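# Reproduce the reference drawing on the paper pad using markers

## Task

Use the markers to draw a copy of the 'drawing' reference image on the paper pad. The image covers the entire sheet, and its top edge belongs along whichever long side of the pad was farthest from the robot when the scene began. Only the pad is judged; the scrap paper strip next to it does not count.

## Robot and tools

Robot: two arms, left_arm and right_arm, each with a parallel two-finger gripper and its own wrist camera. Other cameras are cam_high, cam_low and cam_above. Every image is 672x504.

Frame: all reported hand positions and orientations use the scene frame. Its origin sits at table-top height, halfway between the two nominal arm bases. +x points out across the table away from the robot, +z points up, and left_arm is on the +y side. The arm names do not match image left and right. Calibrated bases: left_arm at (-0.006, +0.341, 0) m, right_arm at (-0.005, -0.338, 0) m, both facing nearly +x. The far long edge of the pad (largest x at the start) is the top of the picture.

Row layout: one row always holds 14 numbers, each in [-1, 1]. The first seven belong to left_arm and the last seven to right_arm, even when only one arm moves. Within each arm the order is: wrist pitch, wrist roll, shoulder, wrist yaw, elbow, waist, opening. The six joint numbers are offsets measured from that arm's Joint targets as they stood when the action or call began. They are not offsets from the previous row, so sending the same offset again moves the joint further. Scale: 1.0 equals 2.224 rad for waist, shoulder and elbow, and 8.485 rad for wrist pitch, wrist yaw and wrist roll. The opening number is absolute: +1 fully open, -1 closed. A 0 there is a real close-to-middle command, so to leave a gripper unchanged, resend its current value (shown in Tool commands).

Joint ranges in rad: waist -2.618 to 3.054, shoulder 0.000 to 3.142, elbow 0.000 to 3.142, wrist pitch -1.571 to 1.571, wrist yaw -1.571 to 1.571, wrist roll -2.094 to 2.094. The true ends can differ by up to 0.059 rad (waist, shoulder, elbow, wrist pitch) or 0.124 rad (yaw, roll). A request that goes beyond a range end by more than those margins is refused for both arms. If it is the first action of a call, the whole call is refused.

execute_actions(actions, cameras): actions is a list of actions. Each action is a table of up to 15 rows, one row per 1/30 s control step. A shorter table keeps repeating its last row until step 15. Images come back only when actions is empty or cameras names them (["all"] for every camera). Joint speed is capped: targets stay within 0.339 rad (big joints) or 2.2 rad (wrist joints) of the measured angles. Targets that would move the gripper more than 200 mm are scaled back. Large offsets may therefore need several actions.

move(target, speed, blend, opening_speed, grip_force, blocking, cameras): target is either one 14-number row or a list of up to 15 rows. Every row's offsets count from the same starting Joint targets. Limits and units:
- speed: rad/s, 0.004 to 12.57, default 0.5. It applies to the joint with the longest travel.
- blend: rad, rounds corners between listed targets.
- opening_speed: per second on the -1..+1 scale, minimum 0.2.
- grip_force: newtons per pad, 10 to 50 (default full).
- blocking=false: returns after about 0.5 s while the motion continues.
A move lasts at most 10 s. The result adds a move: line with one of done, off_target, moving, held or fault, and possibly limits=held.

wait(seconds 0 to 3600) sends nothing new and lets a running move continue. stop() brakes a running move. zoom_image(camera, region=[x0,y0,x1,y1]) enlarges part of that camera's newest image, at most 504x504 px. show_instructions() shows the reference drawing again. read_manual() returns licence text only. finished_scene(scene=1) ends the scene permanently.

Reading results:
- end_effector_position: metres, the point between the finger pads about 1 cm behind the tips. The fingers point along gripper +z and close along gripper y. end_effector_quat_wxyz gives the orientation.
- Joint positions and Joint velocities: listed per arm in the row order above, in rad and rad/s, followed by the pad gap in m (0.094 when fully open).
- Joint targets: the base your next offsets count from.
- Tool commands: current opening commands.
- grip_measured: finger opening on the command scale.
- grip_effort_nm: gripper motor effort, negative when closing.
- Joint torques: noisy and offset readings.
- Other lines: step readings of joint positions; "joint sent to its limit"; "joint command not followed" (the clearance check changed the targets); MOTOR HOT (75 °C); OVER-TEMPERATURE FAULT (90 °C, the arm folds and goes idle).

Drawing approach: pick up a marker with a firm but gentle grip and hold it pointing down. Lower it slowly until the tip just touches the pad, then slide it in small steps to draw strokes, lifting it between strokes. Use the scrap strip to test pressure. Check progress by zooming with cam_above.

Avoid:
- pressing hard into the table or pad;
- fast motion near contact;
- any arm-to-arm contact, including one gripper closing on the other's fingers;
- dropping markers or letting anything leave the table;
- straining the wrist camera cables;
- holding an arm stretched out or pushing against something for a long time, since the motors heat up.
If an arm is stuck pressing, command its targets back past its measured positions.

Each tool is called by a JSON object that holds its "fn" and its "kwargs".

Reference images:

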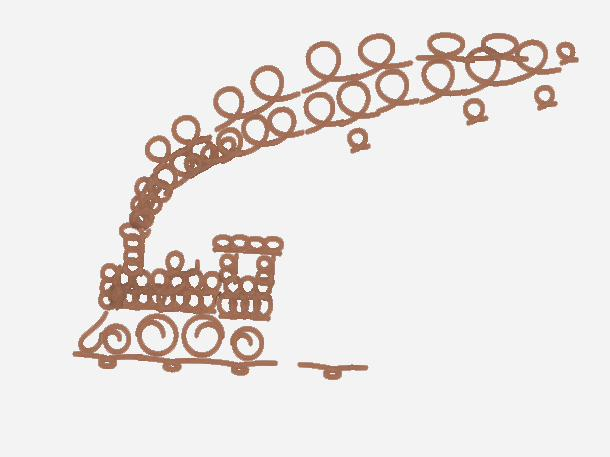

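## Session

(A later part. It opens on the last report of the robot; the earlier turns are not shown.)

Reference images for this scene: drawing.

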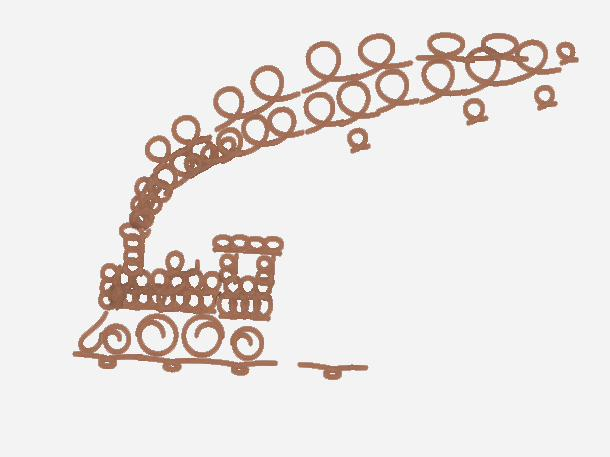

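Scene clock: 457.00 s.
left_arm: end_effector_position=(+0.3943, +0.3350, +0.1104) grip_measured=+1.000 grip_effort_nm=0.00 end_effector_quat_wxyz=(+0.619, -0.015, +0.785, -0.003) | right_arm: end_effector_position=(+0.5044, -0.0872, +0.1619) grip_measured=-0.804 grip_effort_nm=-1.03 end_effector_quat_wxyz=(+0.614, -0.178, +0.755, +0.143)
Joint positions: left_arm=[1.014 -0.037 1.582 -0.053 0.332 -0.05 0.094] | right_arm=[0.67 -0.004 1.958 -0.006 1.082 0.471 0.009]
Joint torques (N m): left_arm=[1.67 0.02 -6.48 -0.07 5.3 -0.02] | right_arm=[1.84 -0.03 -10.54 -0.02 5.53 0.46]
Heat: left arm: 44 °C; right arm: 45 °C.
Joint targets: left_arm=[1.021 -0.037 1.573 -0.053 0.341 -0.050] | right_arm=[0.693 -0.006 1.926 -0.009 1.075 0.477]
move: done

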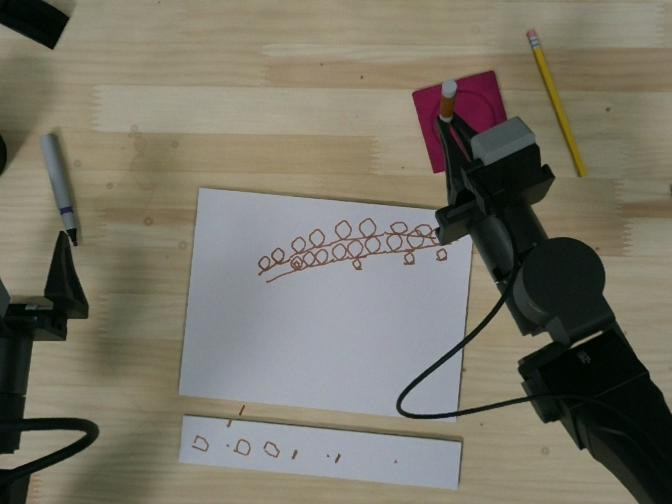

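{"fn": "move", "kwargs": {"target": [[0,0,0,0,0,0,1,-0.0040,0,0.096811,0,0.042677,0.209861,-1],[0,0,0,0,0,0,1,-0.0040,0,0.106811,0,0.052677,0.219861,-1],[0,0,0,0,0,0,1,-0.0040,0,0.085711,0,0.034037,0.214021,-1],[0,0,0,0,0,0,1,-0.0158,0,0.085711,0,0.034037,0.214021,-1]], "speed": [0.5,0.1,0.15,0.12]}}

{"fn": "move", "kwargs": {"target": [[0,0,0,0,0,0,1,0,0,-0.007561,0,-0.010494,-0.003879,-1],[0,0,0,0,0,0,1,0,0,0.014174,0,0.009027,-0.0067,-1],[0,0,0,0,0,0,1,0,0,0.019536,0,0.016469,0.002214,-1],[0,0,0,0,0,0,1,0,0,0.025533,0,0.024792,0.005375,-1],[0,0,0,0,0,0,1,0,0,0.003798,0,0.005271,0.008196,-1],[0,0,0,0,0,0,1,0,0,-0.001564,0,-0.002171,-0.000718,-1],[0,0,0,0,0,0,1,0,0,-0.003741,0,-0.005192,-0.007805,-1],[0,0,0,0,0,0,1,0,0,0.017994,0,0.014329,-0.010626,-1],[0,0,0,0,0,0,1,0,0,0.023356,0,0.021771,-0.001712,-1],[0,0,0,0,0,0,1,0,0,0.029353,0,0.030094,0.001449,-1],[0,0,0,0,0,0,1,0,0,0.007618,0,0.010573,0.00427,-1],[0,0,0,0,0,0,1,0,0,0.002256,0,0.003131,-0.004644,-1],[0,0,0,0,0,0,1,0,0,0.000133,0,0.000186,-0.011689,-1],[0,0,0,0,0,0,1,0,0,0.021868,0,0.019707,-0.01451,-1],[0,0,0,0,0,0,1,0,0,0.02723,0,0.027149,-0.005596,-1]], "speed": [0.05,0.08,0.04,0.03,0.08,0.04,0.04,0.08,0.04,0.03,0.08,0.04,0.04,0.08,0.04], "blend": [0.002,0.002,0.002,0.002,0.002,0.002,0.002,0.002,0.002,0.002,0.002,0.002,0.002,0.002,0]}}

{"fn": "move", "kwargs": {"target": [[0,0,0,0,0,0,1,0,0,0.005997,0,0.008323,0.003161,-1],[0,0,0,0,0,0,1,0,0,-0.015738,0,-0.011198,0.005982,-1],[0,0,0,0,0,0,1,0,0,-0.0211,0,-0.01864,-0.002932,-1],[0,0,0,0,0,0,1,0,0,-0.023911,0,-0.022564,-0.010421,-1],[0,0,0,0,0,0,1,0,0,-0.002496,0,-0.003484,-0.013329,-1],[0,0,0,0,0,0,1,0,0,0.003651,0,0.005105,-0.00416,-1],[0,0,0,0,0,0,1,0,0,0.011051,0,0.015444,-0.000525,-1],[0,0,0,0,0,0,1,0,0,-0.010364,0,-0.003636,0.002383,-1],[0,0,0,0,0,0,1,0,0,-0.016511,0,-0.012225,-0.006786,-1],[0,0,0,0,0,0,1,0,0,-0.023911,0,-0.022564,-0.010421,-1],[0,0,0,0,0,0,1,0,0,-0.001371,0,-0.001877,-0.018515,-1],[0,0,0,0,0,0,1,0,0,0.002074,0,0.002919,-0.020643,-1],[0,0,0,0,0,0,1,0,0,0.006936,0,0.009689,-0.011431,-1],[0,0,0,0,0,0,1,0,0,0.010381,0,0.014485,-0.009303,-1],[0,0,0,0,0,0,1,0,0,-0.010719,0,-0.004155,-0.006299,-1]], "speed": [0.03,0.08,0.04,0.04,0.08,0.04,0.03,0.08,0.04,0.04,0.08,0.025,0.04,0.025,0.08], "blend": [0.002,0.002,0.002,0.002,0.002,0.002,0.002,0.002,0.002,0.002,0.002,0.002,0.002,0.002,0]}}

{"fn": "move", "kwargs": {"target": [[0,0,0,0,0,0,1,0,0,-0.003445,0,-0.004796,0.002128,-1],[0,0,0,0,0,0,1,0,0,-0.008307,0,-0.011566,-0.007084,-1],[0,0,0,0,0,0,1,0,0,0.015375,0,0.01071,-0.015931,-1],[0,0,0,0,0,0,1,0,0,0.018625,0,0.015235,-0.017939,-1],[0,0,0,0,0,0,1,0,0,0.023227,0,0.021643,-0.008727,-1],[0,0,0,0,0,0,1,0,0,0.026477,0,0.026168,-0.006719,-1],[0,0,0,0,0,0,1,0,0,0.005377,0,0.007528,-0.003877,-1],[0,0,0,0,0,0,1,0,0,0.002127,0,0.003003,-0.001869,-1],[0,0,0,0,0,0,1,0,0,-0.002475,0,-0.003405,-0.011081,-1],[0,0,0,0,0,0,1,0,0,-0.003559,0,-0.004873,-0.019116,-1],[0,0,0,0,0,0,1,0,0,0.017541,0,0.013767,-0.022456,-1],[0,0,0,0,0,0,1,0,0,0.021363,0,0.019088,-0.024817,-1],[0,0,0,0,0,0,1,0,0,0.026771,0,0.026618,-0.015605,-1],[0,0,0,0,0,0,1,0,0,0.030593,0,0.031939,-0.013244,-1],[0,0,0,0,0,0,1,0,0,0.009493,0,0.013299,-0.009904,-1]], "speed": [0.025,0.04,0.08,0.025,0.04,0.025,0.08,0.025,0.04,0.04,0.08,0.025,0.04,0.025,0.08], "blend": [0.002,0.002,0.002,0.002,0.002,0.002,0.002,0.002,0.002,0.002,0.002,0.002,0.002,0.002,0]}}

{"fn": "move", "kwargs": {"target": [[0,0,0,0,0,0,1,0,0,-0.003822,0,-0.005321,0.002361,-1],[0,0,0,0,0,0,1,0,0,-0.00923,0,-0.012851,-0.006851,-1],[0,0,0,0,0,0,1,0,0,-0.019837,0,-0.027686,-0.016075,-1],[0,0,0,0,0,0,1,0,0,0.001263,0,-0.009046,-0.019737,-1],[0,0,0,0,0,0,1,0,0,0.005469,0,-0.003191,-0.022335,-1],[0,0,0,0,0,0,1,0,0,0.011397,0,0.005063,-0.013123,-1],[0,0,0,0,0,0,1,0,0,0.015603,0,0.010918,-0.010525,-1],[0,0,0,0,0,0,1,0,0,-0.005497,0,-0.007722,-0.006863,-1],[0,0,0,0,0,0,1,0,0,-0.009703,0,-0.013577,-0.004265,-1],[0,0,0,0,0,0,1,0,0,-0.015631,0,-0.021831,-0.013477,-1],[0,0,0,0,0,0,1,0,0,-0.024767,0,-0.03457,-0.024727,-1],[0,0,0,0,0,0,1,0,0,-0.003667,0,-0.01593,-0.028389,-1],[0,0,0,0,0,0,1,0,0,0.000539,0,-0.010075,-0.030987,-1],[0,0,0,0,0,0,1,0,0,0.006467,0,-0.001821,-0.021775,-1],[0,0,0,0,0,0,1,0,0,0.010673,0,0.004034,-0.019177,-1]], "speed": [0.025,0.04,0.04,0.08,0.025,0.04,0.025,0.08,0.025,0.04,0.04,0.08,0.025,0.04,0.025], "blend": [0.002,0.002,0.002,0.002,0.002,0.002,0.002,0.002,0.002,0.002,0.002,0.002,0.002,0.002,0]}}

{"fn": "move", "kwargs": {"target": [[0,0,0,0,0,0,1,0,0,-0.0211,0,-0.01864,0.003662,-1],[0,0,0,0,0,0,1,0,0,-0.025306,0,-0.024495,0.00626,-1],[0,0,0,0,0,0,1,0,0,-0.031234,0,-0.032749,-0.002952,-1],[0,0,0,0,0,0,1,0,0,-0.037268,0,-0.041172,-0.010084,-1],[0,0,0,0,0,0,1,0,0,-0.016168,0,-0.022532,-0.012606,-1],[0,0,0,0,0,0,1,0,0,-0.013295,0,-0.018532,-0.01438,-1],[0,0,0,0,0,0,1,0,0,-0.009213,0,-0.012848,-0.00514,-1],[0,0,0,0,0,0,1,0,0,-0.00634,0,-0.008848,-0.003366,-1],[0,0,0,0,0,0,1,0,0,-0.02744,0,-0.027488,-0.000844,-1],[0,0,0,0,0,0,1,0,0,-0.030313,0,-0.031488,0.00093,-1],[0,0,0,0,0,0,1,0,0,-0.034395,0,-0.037172,-0.00831,-1],[0,0,0,0,0,0,1,0,0,-0.035344,0,-0.03849,-0.011345,-1],[0,0,0,0,0,0,1,0,0,-0.011254,0,-0.01569,-0.013195,-1],[0,0,0,0,0,0,1,0,0,-0.008264,0,-0.01153,-0.002105,-1],[0,0,0,0,0,0,1,0,0,-0.032354,0,-0.03433,-0.000255,-1]], "speed": [0.08,0.025,0.04,0.04,0.08,0.025,0.04,0.025,0.08,0.025,0.04,0.04,0.08,0.04,0.08], "blend": [0.002,0.002,0.002,0.002,0.002,0.002,0.002,0.002,0.002,0.002,0.002,0.002,0.002,0.002,0]}}

{"fn": "move", "kwargs": {"target": [[0,0,0,0,0,0,1,0,0,-0.010798,0,-0.014968,-0.016089,-1],[0,0,0,0,0,0,1,0,0,0.010302,0,0.003672,-0.019139,-1],[0,0,0,0,0,0,1,0,0,0.013707,0,0.008389,-0.021299,-1],[0,0,0,0,0,0,1,0,0,0.018513,0,0.015047,-0.012035,-1],[0,0,0,0,0,0,1,0,0,0.021918,0,0.019764,-0.009875,-1],[0,0,0,0,0,0,1,0,0,0.000818,0,0.001124,-0.006825,-1],[0,0,0,0,0,0,1,0,0,-0.002587,0,-0.003593,-0.004665,-1],[0,0,0,0,0,0,1,0,0,-0.007393,0,-0.010251,-0.013929,-1],[0,0,0,0,0,0,1,0,0,-0.007947,0,-0.011061,-0.017614,-1],[0,0,0,0,0,0,1,0,0,0.01611,0,0.011718,-0.019488,-1],[0,0,0,0,0,0,1,0,0,0.019067,0,0.015857,-0.00835,-1],[0,0,0,0,0,0,1,0,0,-0.00499,0,-0.006922,-0.006476,-1],[0,0,0,0,0,0,1,0,0,-0.008806,0,-0.012209,-0.021086,-1],[0,0,0,0,0,0,1,0.0118,0,-0.008806,0,-0.012209,-0.021086,-1]], "speed": [0.04,0.08,0.025,0.04,0.025,0.08,0.025,0.04,0.04,0.08,0.04,0.08,0.04,0.3], "blend": [0.002,0.002,0.002,0.002,0.002,0.002,0.002,0.002,0.002,0.002,0.002,0.002,0,0]}}

{"fn": "move", "kwargs": {"target": [0,0,0,0,0,0,1,0.004,0,-0.09,0,-0.04,-0.15,-1], "speed": 0.6, "cameras": ["cam_above"]}}

{"fn": "zoom_image", "kwargs": {"camera": "cam_above", "region": [230, 230, 330, 330]}}

Scene clock: 474.40 s.
left_arm: end_effector_position=(+0.3943, +0.3350, +0.1104) grip_measured=+1.000 grip_effort_nm=0.00 end_effector_quat_wxyz=(+0.619, -0.015, +0.785, -0.003) | right_arm: end_effector_position=(+0.3313, +0.1305, +0.0610) grip_measured=-0.804 grip_effort_nm=-1.03 end_effector_quat_wxyz=(+0.480, -0.386, +0.748, +0.249)
Joint positions: left_arm=[1.014 -0.037 1.582 -0.053 0.332 -0.05 0.094] | right_arm=[0.568 -0.004 2.156 -0.011 1.159 0.96 0.009]
Joint torques (N m): left_arm=[1.65 0.04 -6.43 -0.05 5.29 -0.02] | right_arm=[1.5 -0.03 -11.95 0.02 4.92 -0.59]
Heat: left arm: 44 °C; right arm: 46 °C.
Joint targets: left_arm=[1.021 -0.037 1.573 -0.053 0.341 -0.050] | right_arm=[0.558 -0.006 2.116 -0.009 1.151 0.953]
move: off_target (right_arm); right_arm: the shoulder is farthest, 0.039 rad from its target

Scene clock: 482.67 s.
left_arm: end_effector_position=(+0.3943, +0.3350, +0.1104) grip_measured=+1.000 grip_effort_nm=0.00 end_effector_quat_wxyz=(+0.619, -0.015, +0.785, -0.003) | right_arm: end_effector_position=(+0.3458, +0.1252, +0.0613) grip_measured=-0.804 grip_effort_nm=-1.03 end_effector_quat_wxyz=(+0.484, -0.377, +0.752, +0.243)
Joint positions: left_arm=[1.014 -0.037 1.582 -0.053 0.332 -0.05 0.094] | right_arm=[0.563 -0.004 2.168 -0.011 1.179 0.934 0.009]
Joint velocities: left_arm=[within noise] | right_arm=[-0.051 0.022 -0.022 -0.051 -0.046 0.007 0]
Joint torques (N m): left_arm=[1.68 0.05 -6.53 -0.06 5.2 -0.12] | right_arm=[1.56 -0.03 -8.36 0.02 8.55 0.5]
Heat: left arm: 44 °C; right arm: 46 °C.
Joint targets: left_arm=[1.021 -0.037 1.573 -0.053 0.341 -0.050] | right_arm=[0.558 -0.006 2.177 -0.009 1.211 0.940]
move: done

Scene clock: 491.17 s.
left_arm: end_effector_position=(+0.3943, +0.3350, +0.1104) grip_measured=+1.000 grip_effort_nm=0.00 end_effector_quat_wxyz=(+0.619, -0.015, +0.785, -0.003) | right_arm: end_effector_position=(+0.3572, +0.1253, +0.0616) grip_measured=-0.804 grip_effort_nm=-1.03 end_effector_quat_wxyz=(+0.489, -0.370, +0.753, +0.241)
Joint positions: left_arm=[1.014 -0.037 1.582 -0.053 0.332 -0.05 0.094] | right_arm=[0.562 -0.004 2.19 -0.011 1.209 0.919 0.009]
Joint torques (N m): left_arm=[1.67 0.02 -6.63 -0.02 5.24 0.06] | right_arm=[1.57 -0.03 -11.96 0.03 5 0.53]
Heat: left arm: 44 °C; right arm: 46 °C.
Joint targets: left_arm=[1.021 -0.037 1.573 -0.053 0.341 -0.050] | right_arm=[0.558 -0.006 2.153 -0.009 1.202 0.926]
move: off_target (right_arm); right_arm: the shoulder is farthest, 0.037 rad from its target

Scene clock: 498.90 s.
left_arm: end_effector_position=(+0.3943, +0.3350, +0.1104) grip_measured=+1.000 grip_effort_nm=0.00 end_effector_quat_wxyz=(+0.619, -0.015, +0.785, -0.003) | right_arm: end_effector_position=(+0.3715, +0.1225, +0.0618) grip_measured=-0.804 grip_effort_nm=-1.03 end_effector_quat_wxyz=(+0.495, -0.361, +0.754, +0.237)
Joint positions: left_arm=[1.014 -0.037 1.582 -0.053 0.332 -0.05 0.094] | right_arm=[0.562 -0.004 2.211 -0.011 1.239 0.897 0.009]
Joint torques (N m): left_arm=[1.64 0.04 -6.38 -0.06 5.16 -0.13] | right_arm=[1.57 -0.03 -12.1 0.03 5.07 0.65]
Heat: left arm: 44 °C; right arm: 46 °C.
Joint targets: left_arm=[1.021 -0.037 1.573 -0.053 0.341 -0.050] | right_arm=[0.559 -0.006 2.174 -0.009 1.231 0.904]
move: off_target (right_arm); right_arm: the shoulder is farthest, 0.037 rad from its target

Scene clock: 507.67 s.
left_arm: end_effector_position=(+0.3943, +0.3350, +0.1104) grip_measured=+1.000 grip_effort_nm=0.00 end_effector_quat_wxyz=(+0.619, -0.015, +0.785, -0.003) | right_arm: end_effector_position=(+0.3859, +0.1009, +0.0614) grip_measured=-0.804 grip_effort_nm=-1.03 end_effector_quat_wxyz=(+0.496, -0.346, +0.764, +0.225)
Joint positions: left_arm=[1.014 -0.037 1.582 -0.053 0.332 -0.05 0.094] | right_arm=[0.562 -0.004 2.189 -0.011 1.208 0.855 0.009]
Joint torques (N m): left_arm=[1.66 0.05 -6.43 -0.04 5.3 -0.12] | right_arm=[1.57 -0.03 -8.5 0.02 8.58 0.55]
Heat: left arm: 44 °C; right arm: 46 °C.
Joint targets: left_arm=[1.021 -0.037 1.573 -0.053 0.341 -0.050] | right_arm=[0.558 -0.006 2.198 -0.009 1.240 0.862]
move: done

Scene clock: 515.50 s.
left_arm: end_effector_position=(+0.3943, +0.3350, +0.1104) grip_measured=+1.000 grip_effort_nm=0.00 end_effector_quat_wxyz=(+0.619, -0.015, +0.785, -0.003) | right_arm: end_effector_position=(+0.3809, +0.0947, +0.0608) grip_measured=-0.804 grip_effort_nm=-1.03 end_effector_quat_wxyz=(+0.492, -0.346, +0.767, +0.223)
Joint positions: left_arm=[1.014 -0.037 1.582 -0.053 0.332 -0.05 0.094] | right_arm=[0.562 -0.004 2.165 -0.011 1.174 0.854 0.009]
Joint torques (N m): left_arm=[1.66 0.05 -6.61 -0.01 5.33 -0.2] | right_arm=[1.57 -0.02 -11.95 0.02 4.74 0.57]
Heat: left arm: 44 °C; right arm: 46 °C.
Joint targets: left_arm=[1.021 -0.037 1.573 -0.053 0.341 -0.050] | right_arm=[0.558 -0.006 2.126 -0.009 1.164 0.861]
move: off_target (right_arm); right_arm: the shoulder is farthest, 0.039 rad from its target

Scene clock: 524.20 s.
left_arm: end_effector_position=(+0.3943, +0.3350, +0.1104) grip_measured=+1.000 grip_effort_nm=0.00 end_effector_quat_wxyz=(+0.619, -0.015, +0.785, -0.003) | right_arm: end_effector_position=(+0.3954, +0.0813, +0.0758) grip_measured=-0.804 grip_effort_nm=-1.03 end_effector_quat_wxyz=(+0.518, -0.327, +0.758, +0.224)
Joint positions: left_arm=[1.014 -0.037 1.582 -0.053 0.332 -0.05 0.094] | right_arm=[0.628 -0.004 2.145 -0.011 1.146 0.82 0.009]
Joint torques (N m): left_arm=[1.65 0.04 -6.42 -0.07 5.34 -0.02] | right_arm=[1.86 -0.03 -11.81 0.02 4.77 -0.55]
Heat: left arm: 44 °C; right arm: 46 °C.
Joint targets: left_arm=[1.021 -0.037 1.573 -0.053 0.341 -0.050] | right_arm=[0.658 -0.006 2.107 -0.009 1.136 0.814]
move: off_target (right_arm); right_arm: the shoulder is farthest, 0.039 rad from its target

Scene clock: 525.40 s.
left_arm: end_effector_position=(+0.3943, +0.3350, +0.1104) grip_measured=+1.000 grip_effort_nm=0.00 end_effector_quat_wxyz=(+0.619, -0.015, +0.785, -0.003) | right_arm: end_effector_position=(+0.4978, -0.0881, +0.1605) grip_measured=-0.804 grip_effort_nm=-1.03 end_effector_quat_wxyz=(+0.611, -0.180, +0.757, +0.143)
Joint positions: left_arm=[1.014 -0.037 1.582 -0.053 0.332 -0.05 0.094] | right_arm=[0.67 -0.004 1.938 -0.006 1.055 0.475 0.009]
Joint torques (N m): left_arm=[1.71 0.07 -6.37 -0.03 5.26 0.01] | right_arm=[1.87 -0.03 -10.21 -0.03 5.55 0.62]
Heat: left arm: 44 °C; right arm: 46 °C.
Joint targets: left_arm=[1.021 -0.037 1.573 -0.053 0.341 -0.050] | right_arm=[0.692 -0.006 1.906 -0.009 1.048 0.481]
move: done

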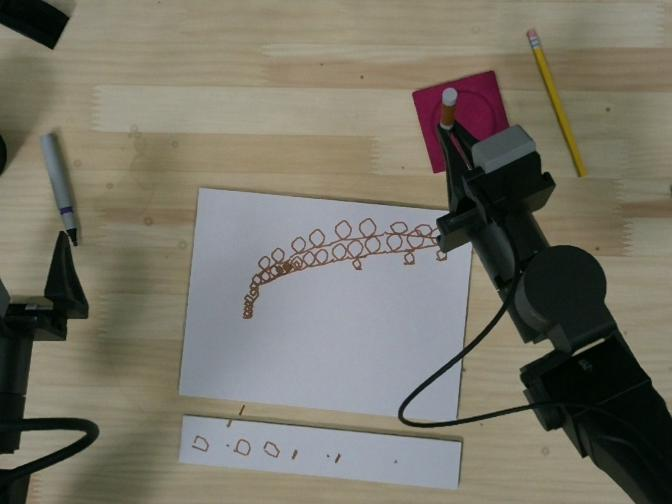

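Scaled by 5.040 from the camera's image (finer frame: 960x720).

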